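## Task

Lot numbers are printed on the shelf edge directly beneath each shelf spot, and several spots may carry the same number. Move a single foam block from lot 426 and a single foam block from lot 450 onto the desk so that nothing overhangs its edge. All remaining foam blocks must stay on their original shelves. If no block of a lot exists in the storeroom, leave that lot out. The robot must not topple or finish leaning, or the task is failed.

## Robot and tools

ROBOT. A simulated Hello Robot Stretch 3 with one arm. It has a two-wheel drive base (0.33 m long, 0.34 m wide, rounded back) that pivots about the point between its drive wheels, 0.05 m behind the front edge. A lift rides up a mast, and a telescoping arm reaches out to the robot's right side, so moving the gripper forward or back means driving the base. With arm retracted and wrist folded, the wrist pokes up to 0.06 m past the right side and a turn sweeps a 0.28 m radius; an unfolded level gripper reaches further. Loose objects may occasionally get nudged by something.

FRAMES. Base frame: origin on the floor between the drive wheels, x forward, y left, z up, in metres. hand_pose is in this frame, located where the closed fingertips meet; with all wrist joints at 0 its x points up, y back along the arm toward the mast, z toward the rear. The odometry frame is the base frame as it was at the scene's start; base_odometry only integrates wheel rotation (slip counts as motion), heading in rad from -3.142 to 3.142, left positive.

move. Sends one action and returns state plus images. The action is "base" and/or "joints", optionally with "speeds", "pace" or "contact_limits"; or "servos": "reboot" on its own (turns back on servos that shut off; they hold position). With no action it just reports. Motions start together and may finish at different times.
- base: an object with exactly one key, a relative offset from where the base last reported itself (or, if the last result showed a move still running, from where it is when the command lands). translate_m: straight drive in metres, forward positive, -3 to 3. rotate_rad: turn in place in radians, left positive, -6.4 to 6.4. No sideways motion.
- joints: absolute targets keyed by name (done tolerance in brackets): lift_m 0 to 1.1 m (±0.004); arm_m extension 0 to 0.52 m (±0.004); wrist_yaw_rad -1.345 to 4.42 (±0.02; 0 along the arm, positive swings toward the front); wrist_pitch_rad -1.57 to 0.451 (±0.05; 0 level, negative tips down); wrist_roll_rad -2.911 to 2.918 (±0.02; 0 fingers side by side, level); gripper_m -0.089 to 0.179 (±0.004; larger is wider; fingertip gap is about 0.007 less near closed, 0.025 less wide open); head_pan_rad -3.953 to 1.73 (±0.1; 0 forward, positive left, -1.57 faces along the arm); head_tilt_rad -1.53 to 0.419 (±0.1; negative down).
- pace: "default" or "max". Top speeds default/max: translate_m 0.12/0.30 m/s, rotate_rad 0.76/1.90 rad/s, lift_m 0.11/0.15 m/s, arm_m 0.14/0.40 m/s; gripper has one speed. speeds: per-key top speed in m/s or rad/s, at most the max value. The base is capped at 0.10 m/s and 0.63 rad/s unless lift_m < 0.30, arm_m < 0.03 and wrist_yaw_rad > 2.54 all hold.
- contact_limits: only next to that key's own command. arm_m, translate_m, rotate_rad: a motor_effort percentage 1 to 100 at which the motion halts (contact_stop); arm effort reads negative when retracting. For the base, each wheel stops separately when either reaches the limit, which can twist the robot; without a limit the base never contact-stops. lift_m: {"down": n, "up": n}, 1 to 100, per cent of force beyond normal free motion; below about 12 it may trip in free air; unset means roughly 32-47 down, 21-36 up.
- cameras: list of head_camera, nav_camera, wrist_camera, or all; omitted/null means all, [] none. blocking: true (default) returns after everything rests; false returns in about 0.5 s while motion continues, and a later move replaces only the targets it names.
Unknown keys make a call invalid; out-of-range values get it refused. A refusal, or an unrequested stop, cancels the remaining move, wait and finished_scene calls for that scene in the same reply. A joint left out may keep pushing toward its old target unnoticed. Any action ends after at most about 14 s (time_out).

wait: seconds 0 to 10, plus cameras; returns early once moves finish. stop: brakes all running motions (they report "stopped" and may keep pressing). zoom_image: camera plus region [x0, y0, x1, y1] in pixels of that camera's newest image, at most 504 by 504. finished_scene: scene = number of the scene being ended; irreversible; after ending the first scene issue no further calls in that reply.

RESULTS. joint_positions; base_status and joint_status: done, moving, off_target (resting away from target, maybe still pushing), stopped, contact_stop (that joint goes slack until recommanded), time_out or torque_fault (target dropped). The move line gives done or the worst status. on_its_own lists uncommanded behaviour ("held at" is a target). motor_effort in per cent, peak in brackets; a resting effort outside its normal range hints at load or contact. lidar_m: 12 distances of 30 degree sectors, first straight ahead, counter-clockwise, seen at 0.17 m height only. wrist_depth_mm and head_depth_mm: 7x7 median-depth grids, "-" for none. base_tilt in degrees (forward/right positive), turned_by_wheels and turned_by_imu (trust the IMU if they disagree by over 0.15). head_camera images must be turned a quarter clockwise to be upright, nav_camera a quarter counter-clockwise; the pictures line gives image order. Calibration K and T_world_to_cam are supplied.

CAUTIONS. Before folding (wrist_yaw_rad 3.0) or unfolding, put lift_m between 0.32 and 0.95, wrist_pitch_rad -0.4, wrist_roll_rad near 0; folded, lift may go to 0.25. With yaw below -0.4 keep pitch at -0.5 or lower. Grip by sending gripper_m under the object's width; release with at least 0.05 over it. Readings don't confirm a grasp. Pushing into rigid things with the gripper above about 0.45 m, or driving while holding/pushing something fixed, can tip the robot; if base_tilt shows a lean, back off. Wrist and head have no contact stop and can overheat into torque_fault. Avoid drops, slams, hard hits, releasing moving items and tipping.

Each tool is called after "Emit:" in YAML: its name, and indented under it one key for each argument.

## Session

Emit:
move:
  joints: {"head_pan_rad": -1.5, "head_tilt_rad": -0.3}
  pace: "max"
  cameras: ["nav_camera","head_camera"]

Emit:
move:
  joints: {"head_pan_rad": -2.8}
  pace: "max"
  cameras: ["nav_camera","head_camera"]

Emit:
move:
  joints: {"head_pan_rad": -0.2}
  pace: "max"
  cameras: ["nav_camera","head_camera"]

Emit:
move:
  joints: {"head_pan_rad": 1.4}
  pace: "max"
  cameras: ["nav_camera","head_camera"]

Scene clock: 1.00 s.
move: done
base_odometry: x=+0.000 y=+0.000 heading=+0.000
turned_by_wheels: +0.000
turned_by_imu: +0.000
base_tilt: forward=-0.3 right=-1.2
lidar_m: 0.84 0.77 0.78 0.96 1.18 1.16 1.57 1.48 1.13 1.37 3.09 1.31
head_depth_mm: 1559 1608 1657 1680 1346 931 1507 / 1730 1777 1831 1871 1333 1015 1529 / 1932 1993 2047 2076 1326 1788 1553 / 2178 2262 2355 2309 1403 1848 1542 / 2515 2645 2733 2675 2155 1994 1533 / 2876 3004 3145 3220 2836 1961 1525 / 2724 2901 2981 3125 2812 1968 1517
base_status: not commanded
joint_positions: lift_m=+0.306 arm_m=+0.001 wrist_yaw_rad=+2.853 wrist_pitch_rad=-0.337 wrist_roll_rad=+0.000 gripper_m=+0.037 head_pan_rad=-1.540 head_tilt_rad=-0.301
joint_status: all done
measured_speeds: translate_m=+0.000 rotate_rad=+0.000 lift_m=+0.000 arm_m=+0.000 wrist_yaw_rad=+0.000 wrist_pitch_rad=+0.000 wrist_roll_rad=+0.000 head_pan_rad=+0.024 head_tilt_rad=+0.000
motor_effort: left_wheel=-0.3(0.5) right_wheel=+0.6(1.0) lift_m=+26.4(27.3) arm_m=-8.1(8.3) wrist_yaw_rad=-1.0(2.2) wrist_pitch_rad=+2.0(2.1) wrist_roll_rad=+0.2(0.3) gripper_m=+0.4(1.0) head_pan_rad=+3.5(5.8) head_tilt_rad=-2.4(6.4)
hand_pose: x=+0.0453 y=+0.0786 z=+0.3376 quat_wxyz=(+0.218, +0.707, +0.017, +0.673) (m; base frame)
wrist_depth_mm: 133 - - - - - - / 136 - - - - - - / 145 - - - - - - / 156 186 861 866 834 - - / 170 181 733 672 664 688 663 / 575 194 126 562 129 578 573 / 502 205 311 499 483 494 488
pictures: head_camera (sideways), nav_camera (sideways)
camera_calibration:
head_camera: T_world_to_cam=[[-0.0538987, 0.244435, -0.968166, 1.27588], [0.99827, -0.00961776, -0.0580028, 0.0690879], [-0.0234895, -0.969618, -0.243494, 0.272586], [0, 0, 0, 1]] pos_world=[0.00620266, -0.0469006, 1.30564]
nav_camera: T_world_to_cam=[[0.0255146, -0.270709, 0.962323, -1.20964], [-0.998868, -0.0455518, 0.0136695, 0.0385116], [0.0401351, -0.961583, -0.271565, 0.306402], [0, 0, 0, 1]] pos_world=[0.057034, -0.0310741, 1.24674]

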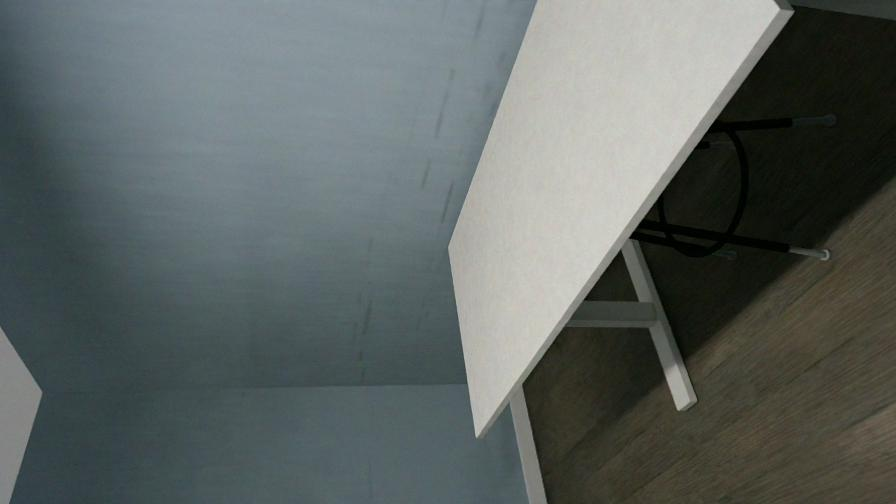

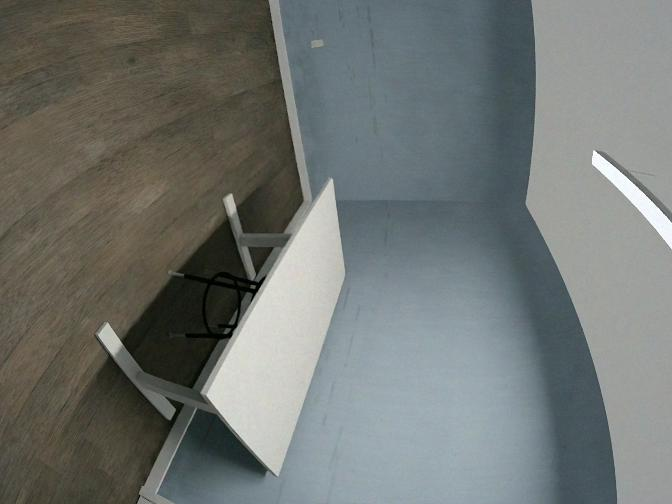

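Scene clock: 3.03 s.
move: done
base_odometry: x=+0.000 y=+0.000 heading=+0.000
turned_by_wheels: +0.000
turned_by_imu: +0.000
base_tilt: forward=-0.3 right=-1.3
lidar_m: 0.84 0.77 0.78 0.96 1.17 1.16 1.57 1.48 1.13 1.38 3.09 1.31
head_depth_mm: 1576 1669 1762 1860 1985 2035 1561 / 1499 1584 1673 1786 1888 1933 1553 / 1436 1504 1581 1671 1786 1846 1540 / 1381 1446 1520 1598 1694 1783 1528 / 1335 1395 1451 1538 1621 1704 1529 / 1282 1339 1403 1461 1549 1638 1532 / 1233 1287 1348 1413 1488 1557 1528
base_status: not commanded
joint_positions: lift_m=+0.306 arm_m=+0.001 wrist_yaw_rad=+2.853 wrist_pitch_rad=-0.337 wrist_roll_rad=+0.000 gripper_m=+0.037 head_pan_rad=-2.808 head_tilt_rad=-0.301
joint_status: all done
measured_speeds: translate_m=+0.000 rotate_rad=+0.000 lift_m=+0.000 arm_m=+0.000 wrist_yaw_rad=+0.000 wrist_pitch_rad=+0.000 wrist_roll_rad=+0.000 head_pan_rad=+0.024 head_tilt_rad=+0.000
motor_effort: left_wheel=-0.2(0.5) right_wheel=+0.5(1.2) lift_m=+26.7(27.1) arm_m=-12.0(12.8) wrist_yaw_rad=-1.7(2.2) wrist_pitch_rad=+2.1(2.2) wrist_roll_rad=-0.3(0.3) gripper_m=+0.1(0.9) head_pan_rad=+2.8(5.6) head_tilt_rad=-0.4(3.3)
hand_pose: x=+0.0453 y=+0.0786 z=+0.3376 quat_wxyz=(+0.218, +0.707, +0.017, +0.673) (m; base frame)
wrist_depth_mm: 134 - - - - - - / 136 - - - - - - / 145 - - - - - - / 155 187 871 859 829 - - / 169 180 724 669 669 691 661 / 577 193 126 566 129 575 571 / 505 205 316 495 482 493 494
pictures: head_camera (sideways), nav_camera (sideways)
camera_calibration:
head_camera: T_world_to_cam=[[0.217344, 0.12415, -0.968167, 1.27421], [0.287764, -0.955944, -0.0579819, 0.0733449], [-0.932713, -0.266002, -0.243495, 0.278207], [0, 0, 0, 1]] pos_world=[-0.0385605, -0.0140751, 1.30564]
nav_camera: T_world_to_cam=[[-0.250884, -0.104871, 0.96232, -1.20794], [-0.340637, 0.940096, 0.0136424, 0.0345009], [-0.906104, -0.324379, -0.271578, 0.312188], [0, 0, 0, 1]] pos_world=[-0.00842725, -0.0578452, 1.24674]

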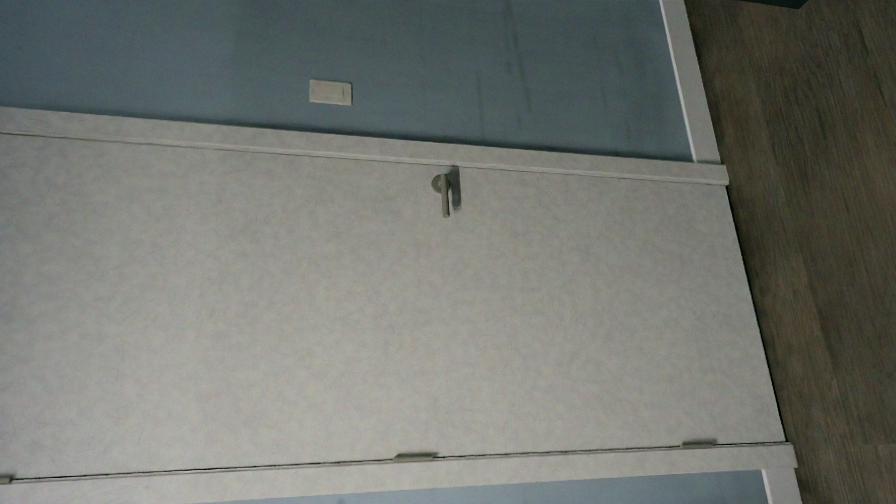

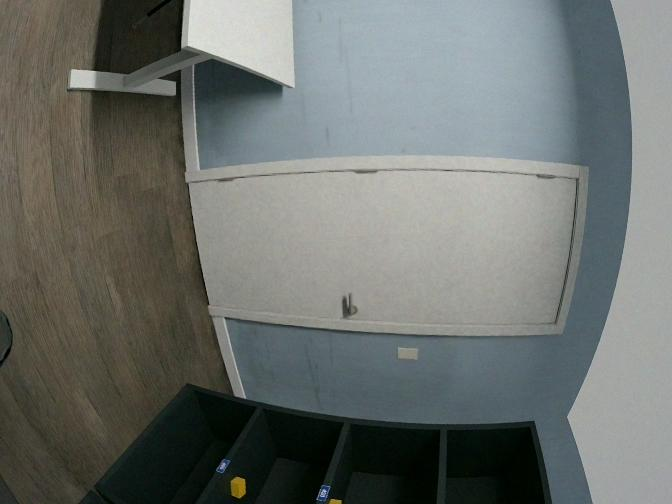

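Scene clock: 5.50 s.
move: done
base_odometry: x=+0.000 y=+0.000 heading=+0.000
turned_by_wheels: +0.000
turned_by_imu: +0.000
base_tilt: forward=-0.4 right=-1.1
lidar_m: 0.84 0.77 0.78 0.96 1.17 1.16 1.57 1.48 1.13 1.38 3.09 1.31
head_depth_mm: 1829 1754 1931 3002 2794 2046 1575 / 1348 1457 1569 1704 1861 1920 1563 / 1164 1232 1326 1423 1519 1652 1543 / 1022 1075 1137 1210 1290 1380 1440 / 910 956 1004 1052 1112 1189 1258 / 821 856 892 934 979 1030 1092 / 746 774 809 843 875 920 965
base_status: not commanded
joint_positions: lift_m=+0.306 arm_m=+0.001 wrist_yaw_rad=+2.853 wrist_pitch_rad=-0.337 wrist_roll_rad=+0.000 gripper_m=+0.037 head_pan_rad=-0.192 head_tilt_rad=-0.301
joint_status: all done
measured_speeds: translate_m=+0.000 rotate_rad=+0.000 lift_m=+0.000 arm_m=+0.000 wrist_yaw_rad=+0.000 wrist_pitch_rad=+0.000 wrist_roll_rad=+0.000 head_pan_rad=-0.024 head_tilt_rad=+0.000
motor_effort: left_wheel=-0.3(0.8) right_wheel=+0.3(1.5) lift_m=+26.6(27.1) arm_m=-12.2(13.0) wrist_yaw_rad=+0.1(1.9) wrist_pitch_rad=+2.1(2.1) wrist_roll_rad=+0.3(0.3) gripper_m=+0.2(0.9) head_pan_rad=-3.1(5.5) head_tilt_rad=+0.4(1.6)
hand_pose: x=+0.0453 y=+0.0786 z=+0.3376 quat_wxyz=(+0.218, +0.707, +0.017, +0.673) (m; base frame)
wrist_depth_mm: 134 - - - - - - / 136 - - - - - - / 144 - - - - - - / 156 186 874 866 812 - - / 170 180 731 663 673 688 663 / 572 193 126 562 129 573 567 / 505 205 313 497 480 491 491
pictures: head_camera (sideways), nav_camera (sideways)
camera_calibration:
head_camera: T_world_to_cam=[[-0.250296, 0.0015037, -0.968168, 1.27708], [0.230101, 0.971438, -0.0579782, 0.0737244], [0.940428, -0.237289, -0.243493, 0.266709], [0, 0, 0, 1]] pos_world=[0.0518622, -0.010252, 1.30564]
nav_camera: T_world_to_cam=[[0.269653, -0.0349867, 0.962322, -1.21112], [-0.176477, -0.98421, 0.0136683, 0.0335048], [0.946648, -0.173513, -0.27157, 0.300874], [0, 0, 0, 1]] pos_world=[0.0476742, 0.0428082, 1.24674]

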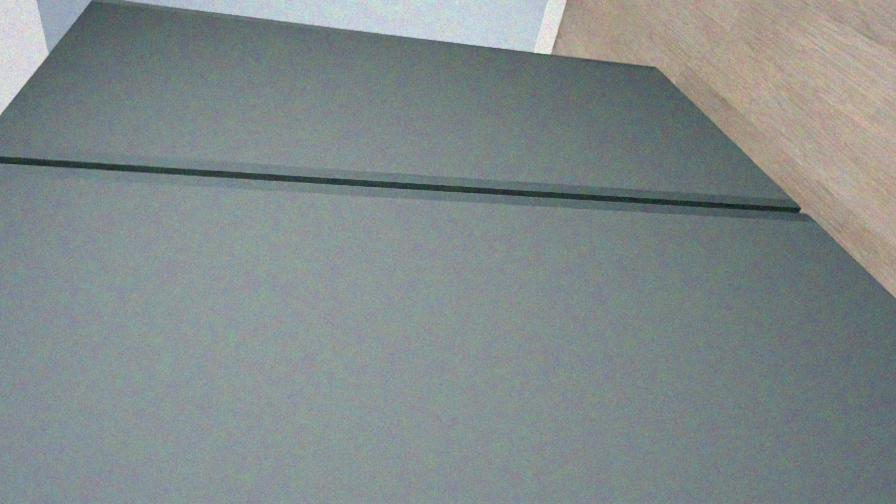

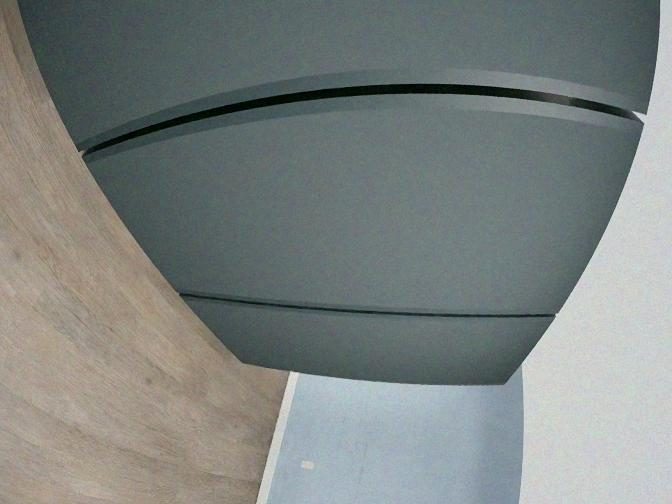

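Scene clock: 7.57 s.
move: done
base_odometry: x=+0.000 y=+0.000 heading=+0.000
turned_by_wheels: +0.000
turned_by_imu: +0.000
base_tilt: forward=-0.3 right=-1.2
lidar_m: 0.85 0.77 0.78 0.96 1.18 1.16 1.57 1.48 1.13 1.37 3.09 1.31
head_depth_mm: 691 711 735 760 786 820 849 / 743 768 794 824 856 893 930 / 805 833 866 903 938 984 1032 / 888 914 949 994 1043 1089 1152 / 965 1007 1061 1114 1171 1231 1306 / 1072 1119 1182 1261 1332 1420 1459 / 1140 1188 1258 1331 1398 1478 1465
base_status: not commanded
joint_positions: lift_m=+0.306 arm_m=+0.001 wrist_yaw_rad=+2.853 wrist_pitch_rad=-0.337 wrist_roll_rad=+0.000 gripper_m=+0.037 head_pan_rad=+1.408 head_tilt_rad=-0.301
joint_status: all done
measured_speeds: translate_m=+0.000 rotate_rad=+0.000 lift_m=+0.000 arm_m=+0.000 wrist_yaw_rad=+0.000 wrist_pitch_rad=+0.000 wrist_roll_rad=+0.000 head_pan_rad=-0.024 head_tilt_rad=+0.000
motor_effort: left_wheel=-0.4(0.6) right_wheel=+1.3(1.3) lift_m=+25.9(27.4) arm_m=-12.2(12.9) wrist_yaw_rad=-0.4(2.2) wrist_pitch_rad=+2.1(2.1) wrist_roll_rad=-0.1(0.3) gripper_m=+0.8(1.2) head_pan_rad=-2.9(6.7) head_tilt_rad=+3.0(4.1)
hand_pose: x=+0.0453 y=+0.0786 z=+0.3376 quat_wxyz=(+0.218, +0.707, +0.017, +0.673) (m; base frame)
wrist_depth_mm: 133 - - - - - - / 136 - - - - - - / 145 - - - - - - / 156 186 878 864 828 - - / 170 180 717 668 662 692 663 / 569 193 126 559 129 578 572 / 510 204 314 496 486 495 487
pictures: head_camera (sideways), nav_camera (sideways)
camera_calibration:
head_camera: T_world_to_cam=[[0.00584952, -0.25023, -0.968169, 1.27552], [-0.977764, 0.20153, -0.0579943, 0.0810956], [0.209627, 0.94698, -0.243487, 0.271146], [0, 0, 0, 1]] pos_world=[0.0149917, 0.04606, 1.30564]
nav_camera: T_world_to_cam=[[0.0270564, 0.27056, 0.962323, -1.20964], [0.98896, -0.14755, 0.0136786, 0.0263312], [0.145691, 0.951329, -0.271565, 0.305779], [0, 0, 0, 1]] pos_world=[-0.0378612, 0.0402685, 1.24674]

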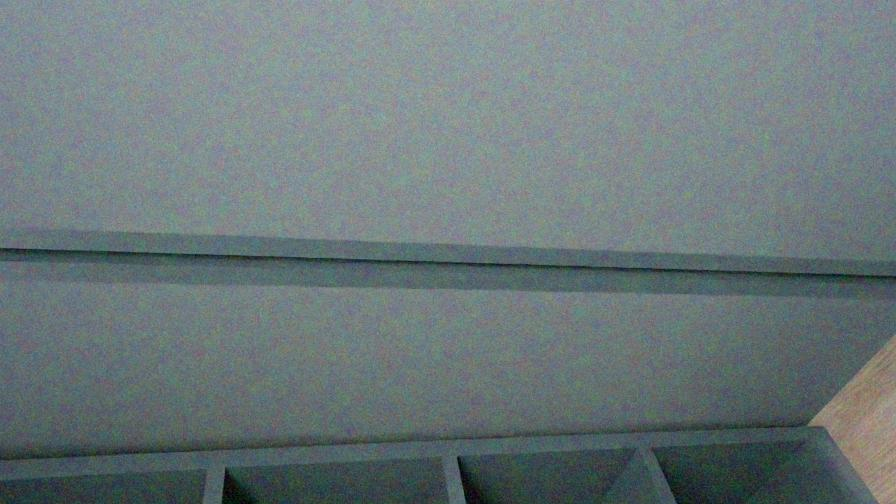

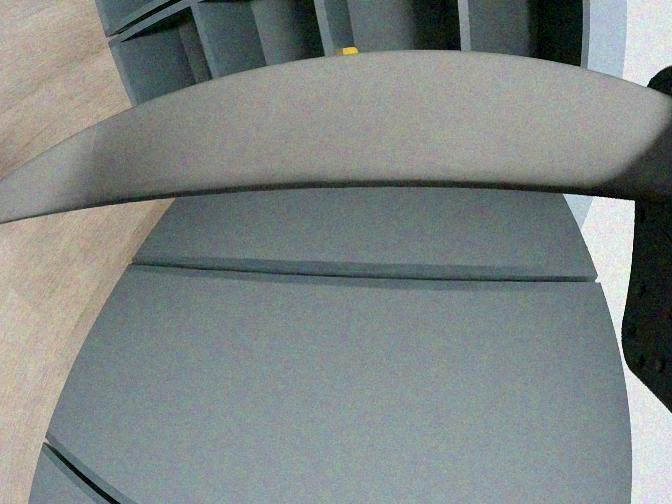

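Emit:
move:
  joints: {"head_pan_rad": -3.9, "head_tilt_rad": -0.35}
  pace: "max"
  cameras: ["nav_camera","head_camera"]

Emit:
zoom_image:
  camera: "head_camera"
  region: [400, 0, 800, 252]

Emit:
zoom_image:
  camera: "head_camera"
  region: [400, 252, 800, 504]

Scene clock: 27.07 s.
move: done
base_odometry: x=+0.000 y=+0.000 heading=+0.000
turned_by_wheels: +0.000
turned_by_imu: +0.000
base_tilt: forward=-0.4 right=-1.2
lidar_m: 0.84 0.77 0.78 0.96 1.17 1.17 1.57 1.48 1.13 1.37 3.10 1.31
head_depth_mm: - - - - - - - / 1353 1407 - - - - - / 1370 1406 1528 1558 1576 1720 1440 / 1027 1070 1204 1299 1415 1588 1427 / 1393 1452 1541 1304 1384 1574 1434 / 1411 1475 1582 1683 1543 1756 1450 / 1437 1486 1596 1711 1460 1730 1466
base_status: not commanded
joint_positions: lift_m=+0.306 arm_m=+0.001 wrist_yaw_rad=+2.853 wrist_pitch_rad=-0.337 wrist_roll_rad=+0.000 gripper_m=+0.037 head_pan_rad=-3.908 head_tilt_rad=-0.350
joint_status: all done
measured_speeds: translate_m=+0.000 rotate_rad=+0.000 lift_m=+0.000 arm_m=+0.000 wrist_yaw_rad=+0.000 wrist_pitch_rad=+0.000 wrist_roll_rad=+0.000 head_pan_rad=+0.024 head_tilt_rad=+0.000
motor_effort: left_wheel=-0.4(0.6) right_wheel=+0.5(1.4) lift_m=+26.2(26.9) arm_m=-11.8(12.9) wrist_yaw_rad=-0.9(1.9) wrist_pitch_rad=+2.1(2.1) wrist_roll_rad=+0.0(0.4) gripper_m=+0.6(1.0) head_pan_rad=+2.9(5.0) head_tilt_rad=-4.6(9.4)
hand_pose: x=+0.0453 y=+0.0786 z=+0.3376 quat_wxyz=(+0.218, +0.707, +0.017, +0.673) (m; base frame)
wrist_depth_mm: 133 - - - - - - / 136 - - - - - - / 145 - - - - - - / 155 186 868 865 818 - - / 169 181 731 664 670 695 659 / 573 194 126 562 128 580 575 / 503 206 312 500 481 494 492
pictures: head_camera (sideways), nav_camera (sideways)
camera_calibration:
head_camera: T_world_to_cam=[[0.243012, -0.169897, -0.955029, 1.25695], [-0.719323, -0.692087, -0.0599151, 0.0820168], [-0.650784, 0.701534, -0.290397, 0.337489], [0, 0, 0, 1]] pos_world=[-0.0268265, 0.0335559, 1.30335]
nav_camera: T_world_to_cam=[[-0.240738, 0.208284, 0.947978, -1.18928], [0.682872, 0.730424, 0.0129306, 0.029195], [-0.689733, 0.650461, -0.318072, 0.3714], [0, 0, 0, 1]] pos_world=[-0.0500751, -0.0151978, 1.24517]

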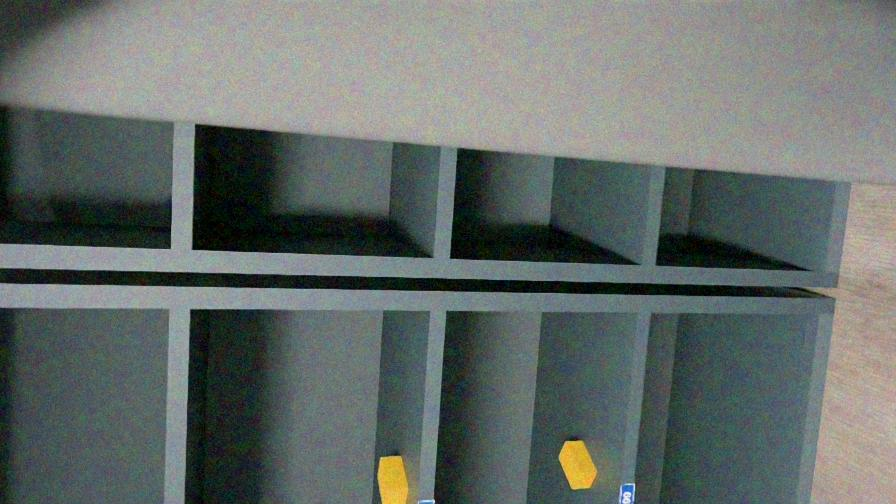

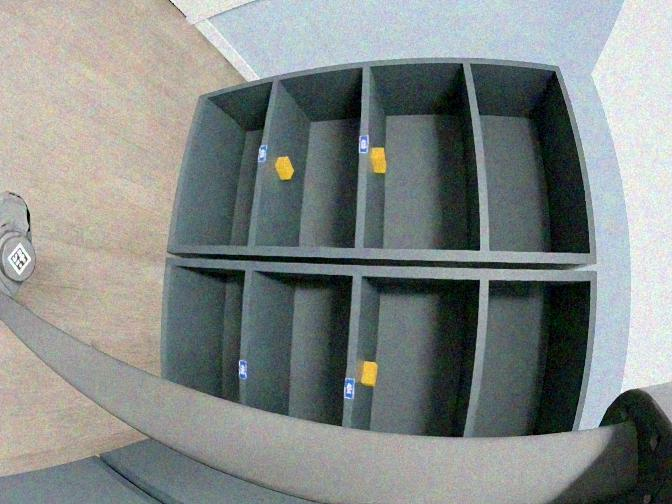

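Scaled by 1.260 from the camera's 896x504 image, which has a finer 1280x720 frame.

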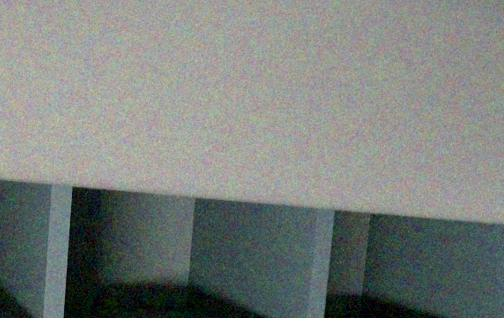

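Scaled by 1.260 from the camera's 896x504 image, which has a finer 1280x720 frame.

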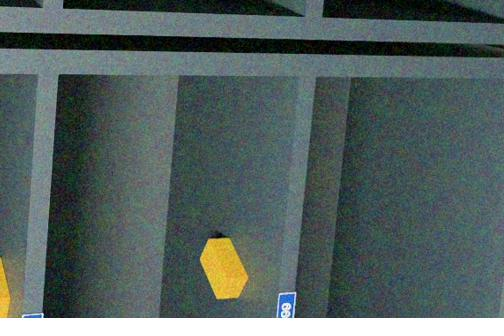

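Emit:
move:
  base: {"rotate_rad": -2.44}
  joints: {"head_pan_rad": -1.4, "head_tilt_rad": -0.4, "lift_m": 0.28}
  pace: "max"
  cameras: ["nav_camera","head_camera"]

Emit:
zoom_image:
  camera: "head_camera"
  region: [400, 0, 800, 252]

Emit:
zoom_image:
  camera: "head_camera"
  region: [400, 252, 800, 504]

Scene clock: 39.87 s.
move: done
base_odometry: x=+0.000 y=+0.000 heading=-2.440
turned_by_wheels: -2.440
turned_by_imu: -2.394
base_tilt: forward=-0.3 right=-1.2
lidar_m: 1.47 1.13 1.33 3.10 1.04 0.79 0.77 0.82 1.17 1.17 1.57 1.53
head_depth_mm: 1303 1380 1455 1554 1461 1643 1389 / 1330 1415 1486 1604 1455 1691 1417 / 990 1055 1198 1288 1365 1612 1414 / 1388 1468 1539 1239 1424 1494 1416 / 1417 1511 1586 1736 1572 1661 1390 / 1464 1565 1635 1776 1643 1640 1388 / 1487 1588 1652 1798 1646 1631 1390
base_status: done
joint_positions: lift_m=+0.280 arm_m=+0.001 wrist_yaw_rad=+2.853 wrist_pitch_rad=-0.338 wrist_roll_rad=+0.000 gripper_m=+0.037 head_pan_rad=-1.394 head_tilt_rad=-0.402
joint_status: all done
measured_speeds: all 0
motor_effort: left_wheel=+5.2(14.8) right_wheel=-8.0(14.7) lift_m=+24.9(29.7) arm_m=-12.3(13.3) wrist_yaw_rad=+0.1(1.8) wrist_pitch_rad=+2.2(2.3) wrist_roll_rad=-0.1(0.4) gripper_m=+0.2(1.2) head_pan_rad=-2.5(5.3) head_tilt_rad=+0.0(6.5)
hand_pose: x=+0.0453 y=+0.0785 z=+0.3110 quat_wxyz=(+0.218, +0.707, +0.018, +0.673) (m; base frame)
wrist_depth_mm: 133 - - - - - - / 136 - - - - - - / 145 - - - - - - / 156 185 815 811 807 801 780 / 171 180 688 628 621 647 640 / 535 193 126 532 129 538 540 / 474 206 283 460 459 463 463
pictures: head_camera (sideways), nav_camera (sideways)
camera_calibration:
head_camera: T_world_to_cam=[[-0.10558, 0.32883, -0.938469, 1.23749], [0.988106, 0.140795, -0.0618316, 0.0741205], [0.111799, -0.933835, -0.339784, 0.397099], [0, 0, 0, 1]] pos_world=[0.0130202, -0.046534, 1.30086]
nav_camera: T_world_to_cam=[[0.0811661, -0.358171, 0.930121, -1.16788], [-0.981543, -0.190855, 0.0121588, 0.0403483], [0.173164, -0.913941, -0.367051, 0.429917], [0, 0, 0, 1]] pos_world=[0.0599496, -0.0176798, 1.24358]

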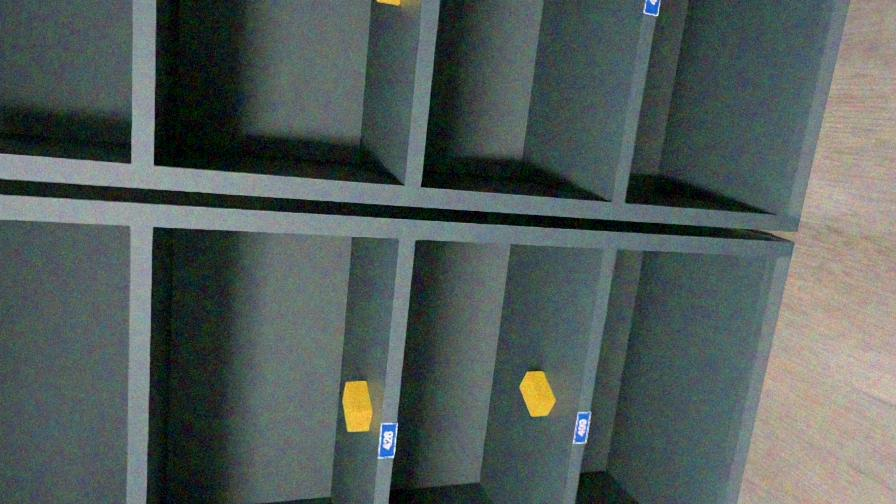

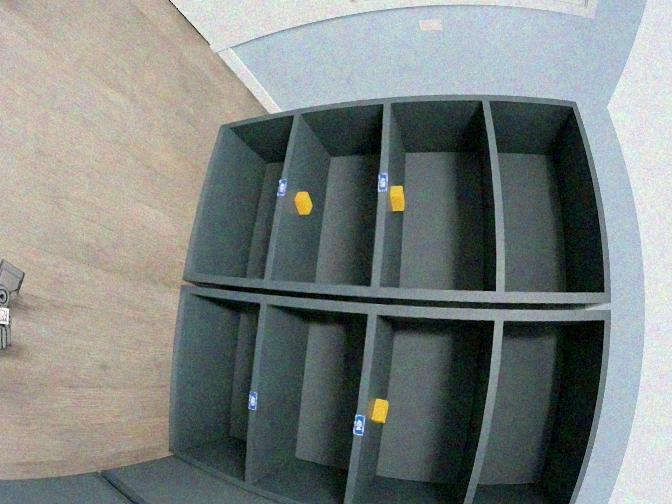

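Scaled by 1.260 from the camera's 896x504 image, which has a finer 1280x720 frame.

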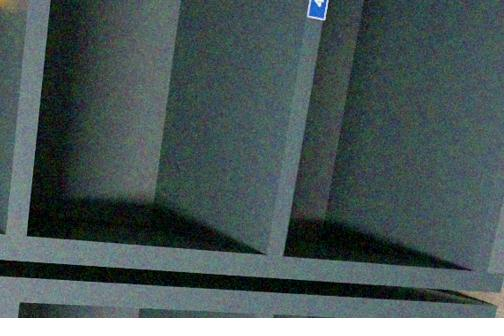

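Scaled by 1.260 from the camera's 896x504 image, which has a finer 1280x720 frame.

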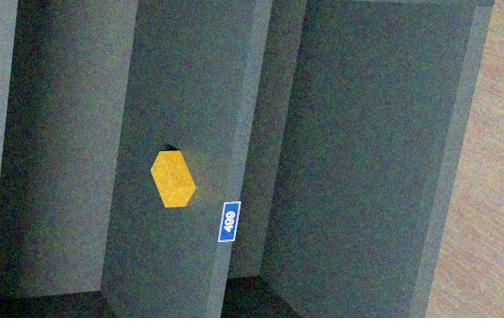

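Emit:
zoom_image:
  camera: "head_camera"
  region: [340, 410, 420, 470]

Emit:
move:
  joints: {"head_pan_rad": -1.95, "head_tilt_rad": -0.35}
  pace: "max"
  cameras: ["nav_camera","head_camera"]

Emit:
zoom_image:
  camera: "head_camera"
  region: [350, 180, 700, 400]

Scaled by 6.300 from the camera's 896x504 image, which has a finer 1280x720 frame.

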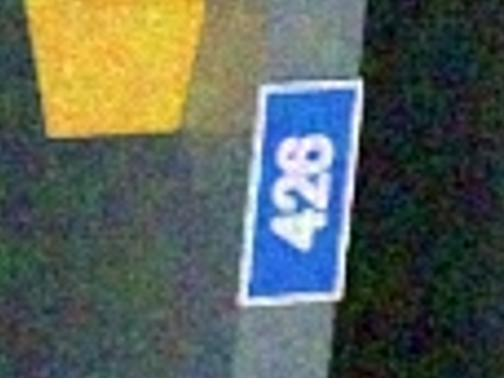

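Scene clock: 49.67 s.
move: done
base_odometry: x=+0.000 y=+0.000 heading=-2.440
turned_by_wheels: +0.000
turned_by_imu: +0.000
base_tilt: forward=-0.3 right=-1.2
lidar_m: 1.48 1.12 1.33 3.09 1.04 0.79 0.77 0.82 1.17 1.16 1.58 1.53
head_depth_mm: 1078 1097 1117 1140 1163 1195 1220 / 1180 1214 1276 1326 1390 1433 1413 / 1411 1378 1483 1470 1506 1623 1475 / 1453 1524 1647 1727 1568 1780 1468 / 1402 1469 1573 1665 1548 1709 1433 / 1362 1419 1507 1465 1545 1685 1408 / 1316 1373 1451 1430 1526 1619 1358
base_status: not commanded
joint_positions: lift_m=+0.280 arm_m=+0.001 wrist_yaw_rad=+2.853 wrist_pitch_rad=-0.338 wrist_roll_rad=+0.000 gripper_m=+0.037 head_pan_rad=-1.968 head_tilt_rad=-0.350
joint_status: all done
measured_speeds: all 0
motor_effort: left_wheel=+5.4(5.7) right_wheel=-8.1(8.7) lift_m=+23.2(24.1) arm_m=-10.2(10.4) wrist_yaw_rad=-1.1(1.3) wrist_pitch_rad=+2.1(2.3) wrist_roll_rad=+0.1(0.3) gripper_m=+0.1(0.9) head_pan_rad=+0.1(5.6) head_tilt_rad=+5.0(8.3)
hand_pose: x=+0.0453 y=+0.0785 z=+0.3110 quat_wxyz=(+0.218, +0.707, +0.018, +0.673) (m; base frame)
wrist_depth_mm: 133 - - - - - - / 136 - - - - - - / 145 - - - - - - / 155 186 817 820 802 805 792 / 171 181 685 633 620 642 644 / 545 193 126 527 129 535 542 / 473 207 285 461 453 463 463
pictures: head_camera (sideways), nav_camera (sideways)
camera_calibration:
head_camera: T_world_to_cam=[[0.0705454, 0.287602, -0.955148, 1.25813], [0.905062, -0.421036, -0.0599309, 0.0721478], [-0.419388, -0.86024, -0.29, 0.335604], [0, 0, 0, 1]] pos_world=[-0.0133051, -0.0427633, 1.30335]
nav_camera: T_world_to_cam=[[-0.107215, -0.299414, 0.94808, -1.19021], [-0.927681, 0.373151, 0.0129364, 0.0390196], [-0.35765, -0.878129, -0.317768, 0.369002], [0, 0, 0, 1]] pos_world=[0.040562, -0.0468951, 1.24517]

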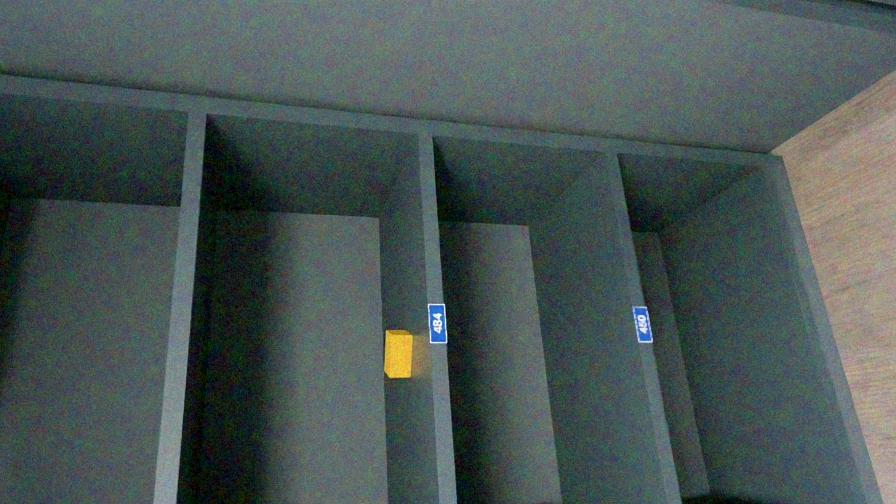

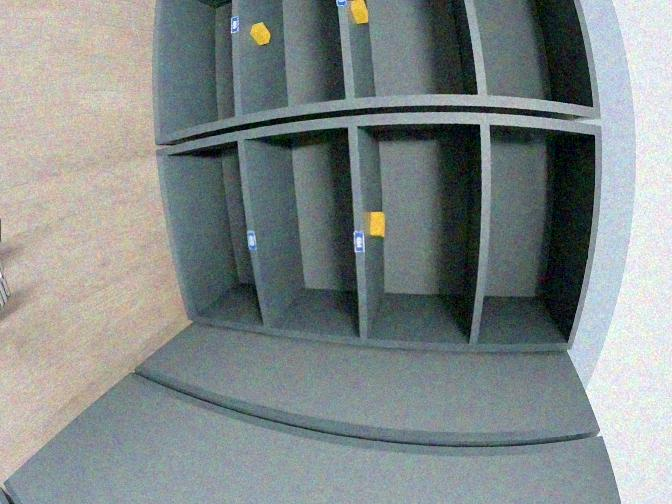

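Scaled by 1.440 from the camera's 896x504 image, which has a finer 1280x720 frame.

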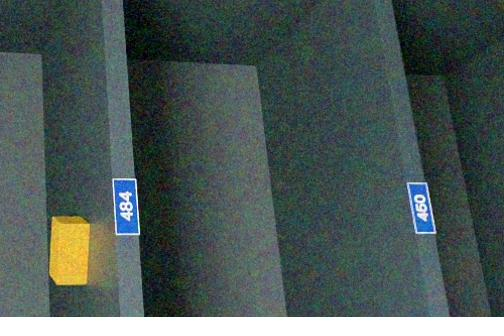

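Emit:
move:
  base: {"rotate_rad": -0.733}
  pace: "max"
  cameras: []

Emit:
move:
  base: {"translate_m": 0.673}
  pace: "max"
  cameras: []

Emit:
move:
  base: {"rotate_rad": 0.733}
  joints: {"lift_m": 0.9, "head_pan_rad": -1.57, "head_tilt_rad": -0.35, "wrist_pitch_rad": -0.4}
  pace: "max"
  cameras: ["head_camera","nav_camera"]

Scene clock: 71.87 s.
move: done
base_odometry: x=+0.000 y=+0.000 heading=+3.111
turned_by_wheels: -0.733
turned_by_imu: -0.718
base_tilt: forward=-0.3 right=-1.1
lidar_m: 1.57 1.48 1.12 1.33 3.09 1.29 0.84 0.77 0.78 0.97 1.16 1.17
head_depth_mm: 641 671 699 731 771 810 858 / 673 705 738 777 815 864 918 / 712 744 783 825 874 925 988 / 750 790 832 880 941 998 1068 / 796 840 887 942 1005 1079 1159 / 850 904 957 1017 1090 1182 1269 / 906 962 1027 1102 1186 1288 1372
base_status: done
joint_positions: lift_m=+0.280 arm_m=+0.001 wrist_yaw_rad=+2.853 wrist_pitch_rad=-0.338 wrist_roll_rad=+0.000 gripper_m=+0.037 head_pan_rad=-1.950 head_tilt_rad=-0.350
joint_status: not commanded
measured_speeds: all 0
motor_effort: left_wheel=+5.9(14.6) right_wheel=-9.7(14.7) lift_m=+25.2(25.6) arm_m=-8.8(9.4) wrist_yaw_rad=-1.1(1.8) wrist_pitch_rad=+2.3(2.4) wrist_roll_rad=+0.0(0.3) gripper_m=+0.4(1.0) head_pan_rad=+3.2(3.7) head_tilt_rad=+3.6(4.9)
hand_pose: x=+0.0453 y=+0.0785 z=+0.3110 quat_wxyz=(+0.218, +0.707, +0.018, +0.673) (m; base frame)
wrist_depth_mm: 134 - - - - - - / 137 - - - - - - / 145 - - - - - - / 156 186 818 825 820 822 799 / 170 181 681 629 630 644 643 / 541 193 126 530 129 546 538 / 477 206 284 456 457 464 461
pictures: none
No camera images: "cameras" was empty.

Scene clock: 75.43 s.
move: done
base_odometry: x=-0.673 y=+0.021 heading=+3.111
turned_by_wheels: +0.000
turned_by_imu: +0.000
base_tilt: forward=-0.2 right=-1.2
lidar_m: 0.93 0.97 0.98 1.01 2.53 2.17 1.41 1.30 1.31 0.81 0.80 0.92
head_depth_mm: 1100 1147 1191 1253 1318 1381 1426 / 1150 1202 1254 1317 1404 1477 1488 / 1206 1268 1335 1394 1477 1566 1476 / 1257 1313 1391 1485 1572 1671 1468 / 1279 1337 1430 1500 1546 1691 1455 / 1367 1418 1535 1447 1531 1616 1376 / 1343 1345 1456 1111 1505 1147 1358
base_status: done
joint_positions: lift_m=+0.280 arm_m=+0.001 wrist_yaw_rad=+2.853 wrist_pitch_rad=-0.338 wrist_roll_rad=+0.000 gripper_m=+0.037 head_pan_rad=-1.950 head_tilt_rad=-0.350
joint_status: not commanded
measured_speeds: all 0
motor_effort: left_wheel=+3.3(15.8) right_wheel=+3.9(10.2) lift_m=+28.5(29.1) arm_m=-12.0(13.3) wrist_yaw_rad=-0.5(1.8) wrist_pitch_rad=+2.2(2.3) wrist_roll_rad=+0.0(0.3) gripper_m=+0.7(1.1) head_pan_rad=+2.3(3.5) head_tilt_rad=+2.1(4.1)
hand_pose: x=+0.0453 y=+0.0785 z=+0.3110 quat_wxyz=(+0.218, +0.707, +0.018, +0.673) (m; base frame)
wrist_depth_mm: 134 - - - - - - / 137 - - - - - - / 144 990 - - - - - / 156 186 827 812 818 812 763 / 171 181 680 636 632 653 638 / 533 193 126 527 129 542 540 / 473 206 286 450 454 463 460
pictures: none
No camera images: "cameras" was empty.

Scene clock: 80.37 s.
move: done
base_odometry: x=-0.673 y=+0.021 heading=-2.440
turned_by_wheels: +0.733
turned_by_imu: +0.720
base_tilt: forward=-0.3 right=-1.2
lidar_m: 0.97 1.02 1.01 3.51 1.74 1.33 1.30 1.37 0.80 1.19 0.92 0.99
head_depth_mm: 989 891 1002 938 820 909 900 / 1001 961 1119 1114 1188 1139 975 / 999 996 1123 1100 1266 1127 971 / 1006 1037 1130 1080 1280 1120 960 / 1010 1072 1140 1065 1289 1115 958 / 1015 1081 1143 1047 1292 1101 1258 / 1023 1086 1150 1032 1283 1102 1250
base_status: done
joint_positions: lift_m=+0.900 arm_m=+0.001 wrist_yaw_rad=+2.853 wrist_pitch_rad=-0.413 wrist_roll_rad=+0.000 gripper_m=+0.037 head_pan_rad=-1.570 head_tilt_rad=-0.350
joint_status: all done
measured_speeds: all 0
motor_effort: left_wheel=-7.0(14.4) right_wheel=+8.5(13.3) lift_m=+26.9(32.8) arm_m=-11.3(12.8) wrist_yaw_rad=-0.3(1.6) wrist_pitch_rad=+2.1(4.4) wrist_roll_rad=-0.3(0.4) gripper_m=+0.5(1.0) head_pan_rad=-3.4(4.0) head_tilt_rad=+1.5(5.4)
hand_pose: x=+0.0428 y=+0.0701 z=+0.9138 quat_wxyz=(+0.243, +0.705, +0.044, +0.664) (m; base frame)
wrist_depth_mm: 133 - - - - - - / 138 - - - - - - / 150 - - - - - - / 163 182 - - - - - / - 191 - - - - - / - 208 126 - 129 - - / - - - - - - -
pictures: head_camera (sideways), nav_camera (sideways)
camera_calibration:
head_camera: T_world_to_cam=[[-0.04652, 0.292449, -0.955149, 1.25884], [0.997515, -0.0370536, -0.0599285, 0.0715391], [-0.0529177, -0.955563, -0.289998, 0.333375], [0, 0, 0, 1]] pos_world=[0.00484148, -0.0469358, 1.30335]
nav_camera: T_world_to_cam=[[0.0172942, -0.317565, 0.948079, -1.19098], [-0.999791, -0.015826, 0.0129365, 0.0394664], [0.0108961, -0.948104, -0.317772, 0.366719], [0, 0, 0, 1]] pos_world=[0.0560594, -0.0299025, 1.24517]

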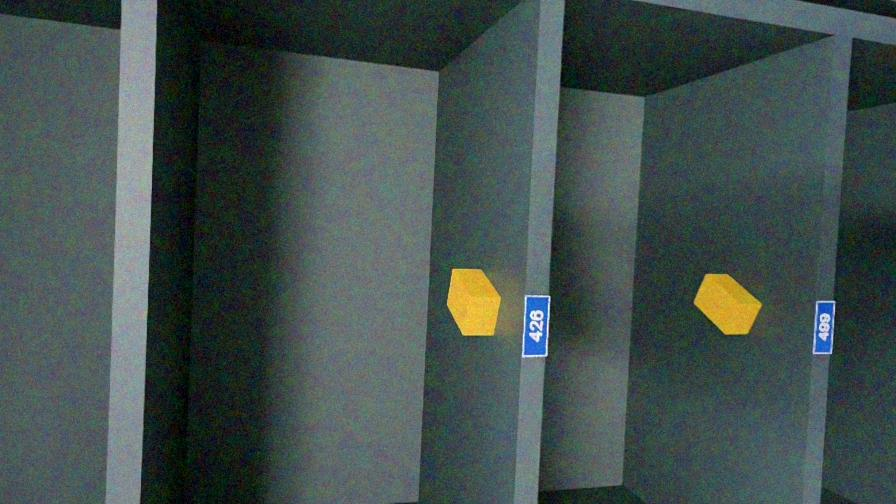

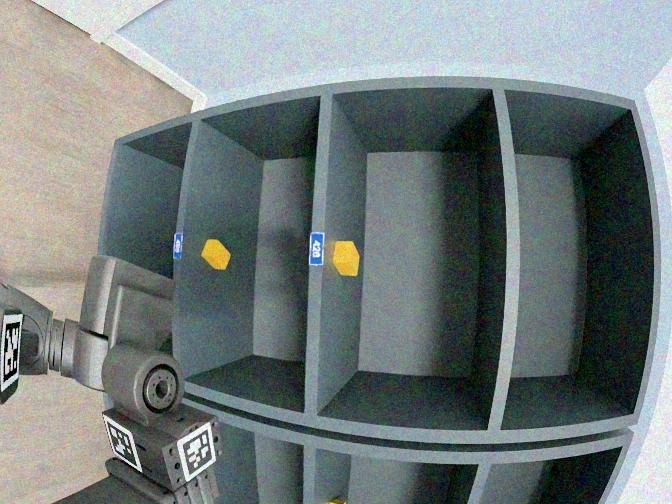

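Emit:
zoom_image:
  camera: "head_camera"
  region: [430, 250, 560, 370]

Scaled by 3.877 from the camera's 896x504 image, which has a finer 1280x720 frame.

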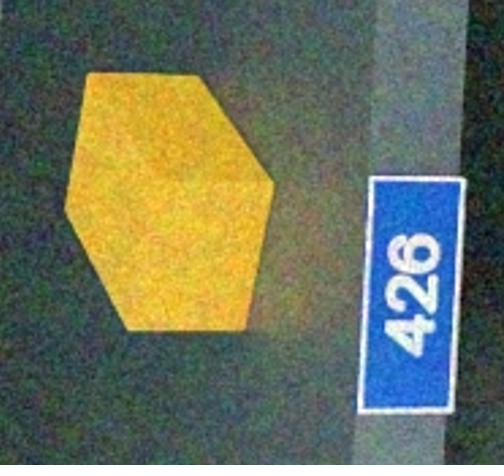

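Emit:
move:
  base: {"translate_m": 0.046}
  joints: {"wrist_yaw_rad": 0.0, "gripper_m": 0.17}
  pace: "max"
  cameras: []

Emit:
move:
  joints: {"lift_m": 1.09}
  pace: "max"
  cameras: []

Emit:
move:
  joints: {"arm_m": 0.2, "head_tilt_rad": -0.45}
  cameras: ["head_camera","wrist_camera"]

Scene clock: 101.60 s.
move: done
base_odometry: x=-0.708 y=-0.009 heading=-2.440
turned_by_wheels: +0.000
turned_by_imu: +0.000
base_tilt: forward=-0.3 right=-1.1
lidar_m: 0.92 0.98 0.99 1.45 1.80 1.38 1.34 1.42 0.83 1.20 0.90 0.95
head_depth_mm: 1002 928 1101 1033 936 1038 942 / 1010 960 1125 1114 1273 1138 910 / 1000 999 1127 1098 1271 1129 937 / 1011 1041 1137 1081 1291 1116 928 / 1016 1074 1145 1064 1290 1110 1263 / 1018 1078 1144 1049 1298 1107 927 / 1023 1087 1139 1034 1236 1102 1233
base_status: done
joint_positions: lift_m=+0.900 arm_m=+0.001 wrist_yaw_rad=+0.003 wrist_pitch_rad=-0.413 wrist_roll_rad=+0.000 gripper_m=+0.170 head_pan_rad=-1.570 head_tilt_rad=-0.350
joint_status: all done
measured_speeds: all 0
motor_effort: left_wheel=+1.1(8.6) right_wheel=+9.1(12.2) lift_m=+25.1(25.3) arm_m=-9.9(10.7) wrist_yaw_rad=-3.5(7.7) wrist_pitch_rad=+2.1(2.1) wrist_roll_rad=+0.0(0.3) gripper_m=+0.5(83.7) head_pan_rad=-3.4(3.7) head_tilt_rad=-0.6(0.9)
hand_pose: x=-0.0209 y=-0.3705 z=+0.9137 quat_wxyz=(+0.693, +0.146, -0.691, -0.144) (m; base frame)
wrist_depth_mm: - - - - - - - / - - - - - - - / - - - - - 969 - / - - - - - - - / - 143 - 715 - - - / 116 127 - - - 134 - / 116 - - - - - 106
pictures: none
No camera images: "cameras" was empty.

Scene clock: 103.67 s.
move: done
base_odometry: x=-0.708 y=-0.009 heading=-2.440
turned_by_wheels: +0.000
turned_by_imu: +0.000
base_tilt: forward=-0.2 right=-1.2
lidar_m: 0.92 0.97 0.99 1.45 1.80 1.37 1.34 1.42 0.82 1.20 0.90 0.95
head_depth_mm: 1001 924 1100 - - - - / 1007 961 1100 - - - - / 1000 1000 1113 - - - - / 1005 1032 1132 1175 1306 - 962 / 1014 1079 1139 1070 1288 1068 1260 / 1016 1084 1147 1054 779 1107 1256 / 1019 1080 1139 1036 1235 1100 1231
base_status: not commanded
joint_positions: lift_m=+1.090 arm_m=+0.001 wrist_yaw_rad=+0.003 wrist_pitch_rad=-0.414 wrist_roll_rad=+0.000 gripper_m=+0.170 head_pan_rad=-1.570 head_tilt_rad=-0.350
joint_status: all done
measured_speeds: all 0
motor_effort: left_wheel=+1.1(2.0) right_wheel=+8.8(10.2) lift_m=+26.5(32.1) arm_m=-9.2(10.0) wrist_yaw_rad=-3.4(4.6) wrist_pitch_rad=+2.1(2.1) wrist_roll_rad=+0.2(0.3) gripper_m=+0.4(1.0) head_pan_rad=-3.1(3.6) head_tilt_rad=-1.0(1.6)
hand_pose: x=-0.0209 y=-0.3705 z=+1.1036 quat_wxyz=(+0.693, +0.146, -0.691, -0.145) (m; base frame)
wrist_depth_mm: - - - - - - - / - - - 622 - - - / - - - - - - - / - - - - - - - / - 143 - - - 922 - / 117 126 - - - 134 - / 116 - - - - - 106
pictures: none
No camera images: "cameras" was empty.

Scene clock: 106.37 s.
move: done
base_odometry: x=-0.708 y=-0.009 heading=-2.440
turned_by_wheels: +0.000
turned_by_imu: +0.000
base_tilt: forward=-0.3 right=-1.1
lidar_m: 0.92 0.97 0.99 1.46 1.80 1.37 1.34 1.42 0.82 1.20 0.90 0.94
head_depth_mm: 791 1020 1063 838 1063 968 1040 / 803 - - 775 1291 1012 1246 / 699 1041 282 347 1302 1040 1283 / 717 1054 374 347 1313 1030 1278 / 745 1072 1141 799 1309 1023 1269 / 766 1076 1155 909 1305 1056 1262 / 796 1077 1141 898 1229 1055 1238
base_status: not commanded
joint_positions: lift_m=+1.090 arm_m=+0.200 wrist_yaw_rad=+0.003 wrist_pitch_rad=-0.414 wrist_roll_rad=+0.000 gripper_m=+0.170 head_pan_rad=-1.570 head_tilt_rad=-0.450
joint_status: all done
measured_speeds: all 0
motor_effort: left_wheel=+1.1(1.8) right_wheel=+8.5(10.0) lift_m=+26.5(26.5) arm_m=+11.9(14.3) wrist_yaw_rad=-3.1(4.6) wrist_pitch_rad=+2.1(2.1) wrist_roll_rad=+0.1(0.3) gripper_m=+0.6(1.0) head_pan_rad=-2.4(3.5) head_tilt_rad=-3.7(5.3)
hand_pose: x=-0.0209 y=-0.5699 z=+1.1036 quat_wxyz=(+0.693, +0.146, -0.691, -0.145) (m; base frame)
wrist_depth_mm: - - - - - - - / - - - - - - - / - - - 457 - - - / - - - - - - - / - 143 - - - - - / - 124 - - - - - / 116 - - - - - 106
pictures: head_camera (sideways), wrist_camera
camera_calibration:
head_camera: T_world_to_cam=[[-0.0465761, 0.387005, -0.9209, 1.21413], [0.997507, -0.0309112, -0.0634409, 0.0760998], [-0.0530181, -0.921559, -0.384601, 0.456479], [0, 0, 0, 1]] pos_world=[0.00484102, -0.0468492, 1.29848]
wrist_camera: T_world_to_cam=[[-0.998892, -0.0397507, -0.0251821, -0.00908809], [-0.00239824, 0.577462, -0.816414, 1.26262], [0.0469947, -0.815449, -0.576918, 0.339159], [0, 0, 0, 1]] pos_world=[-0.0219886, -0.452913, 1.22626]

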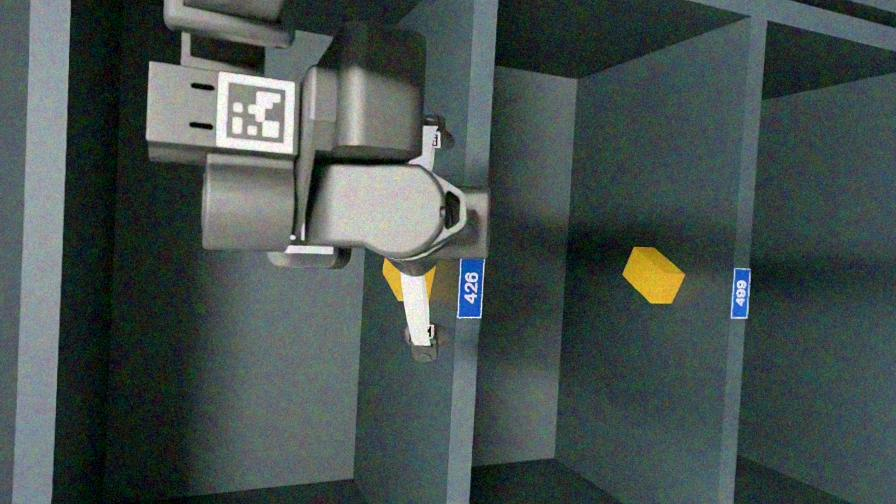

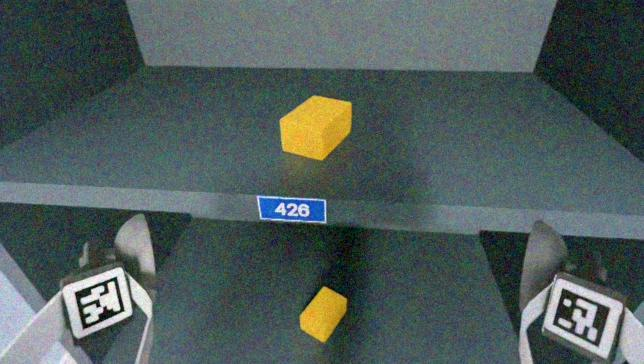

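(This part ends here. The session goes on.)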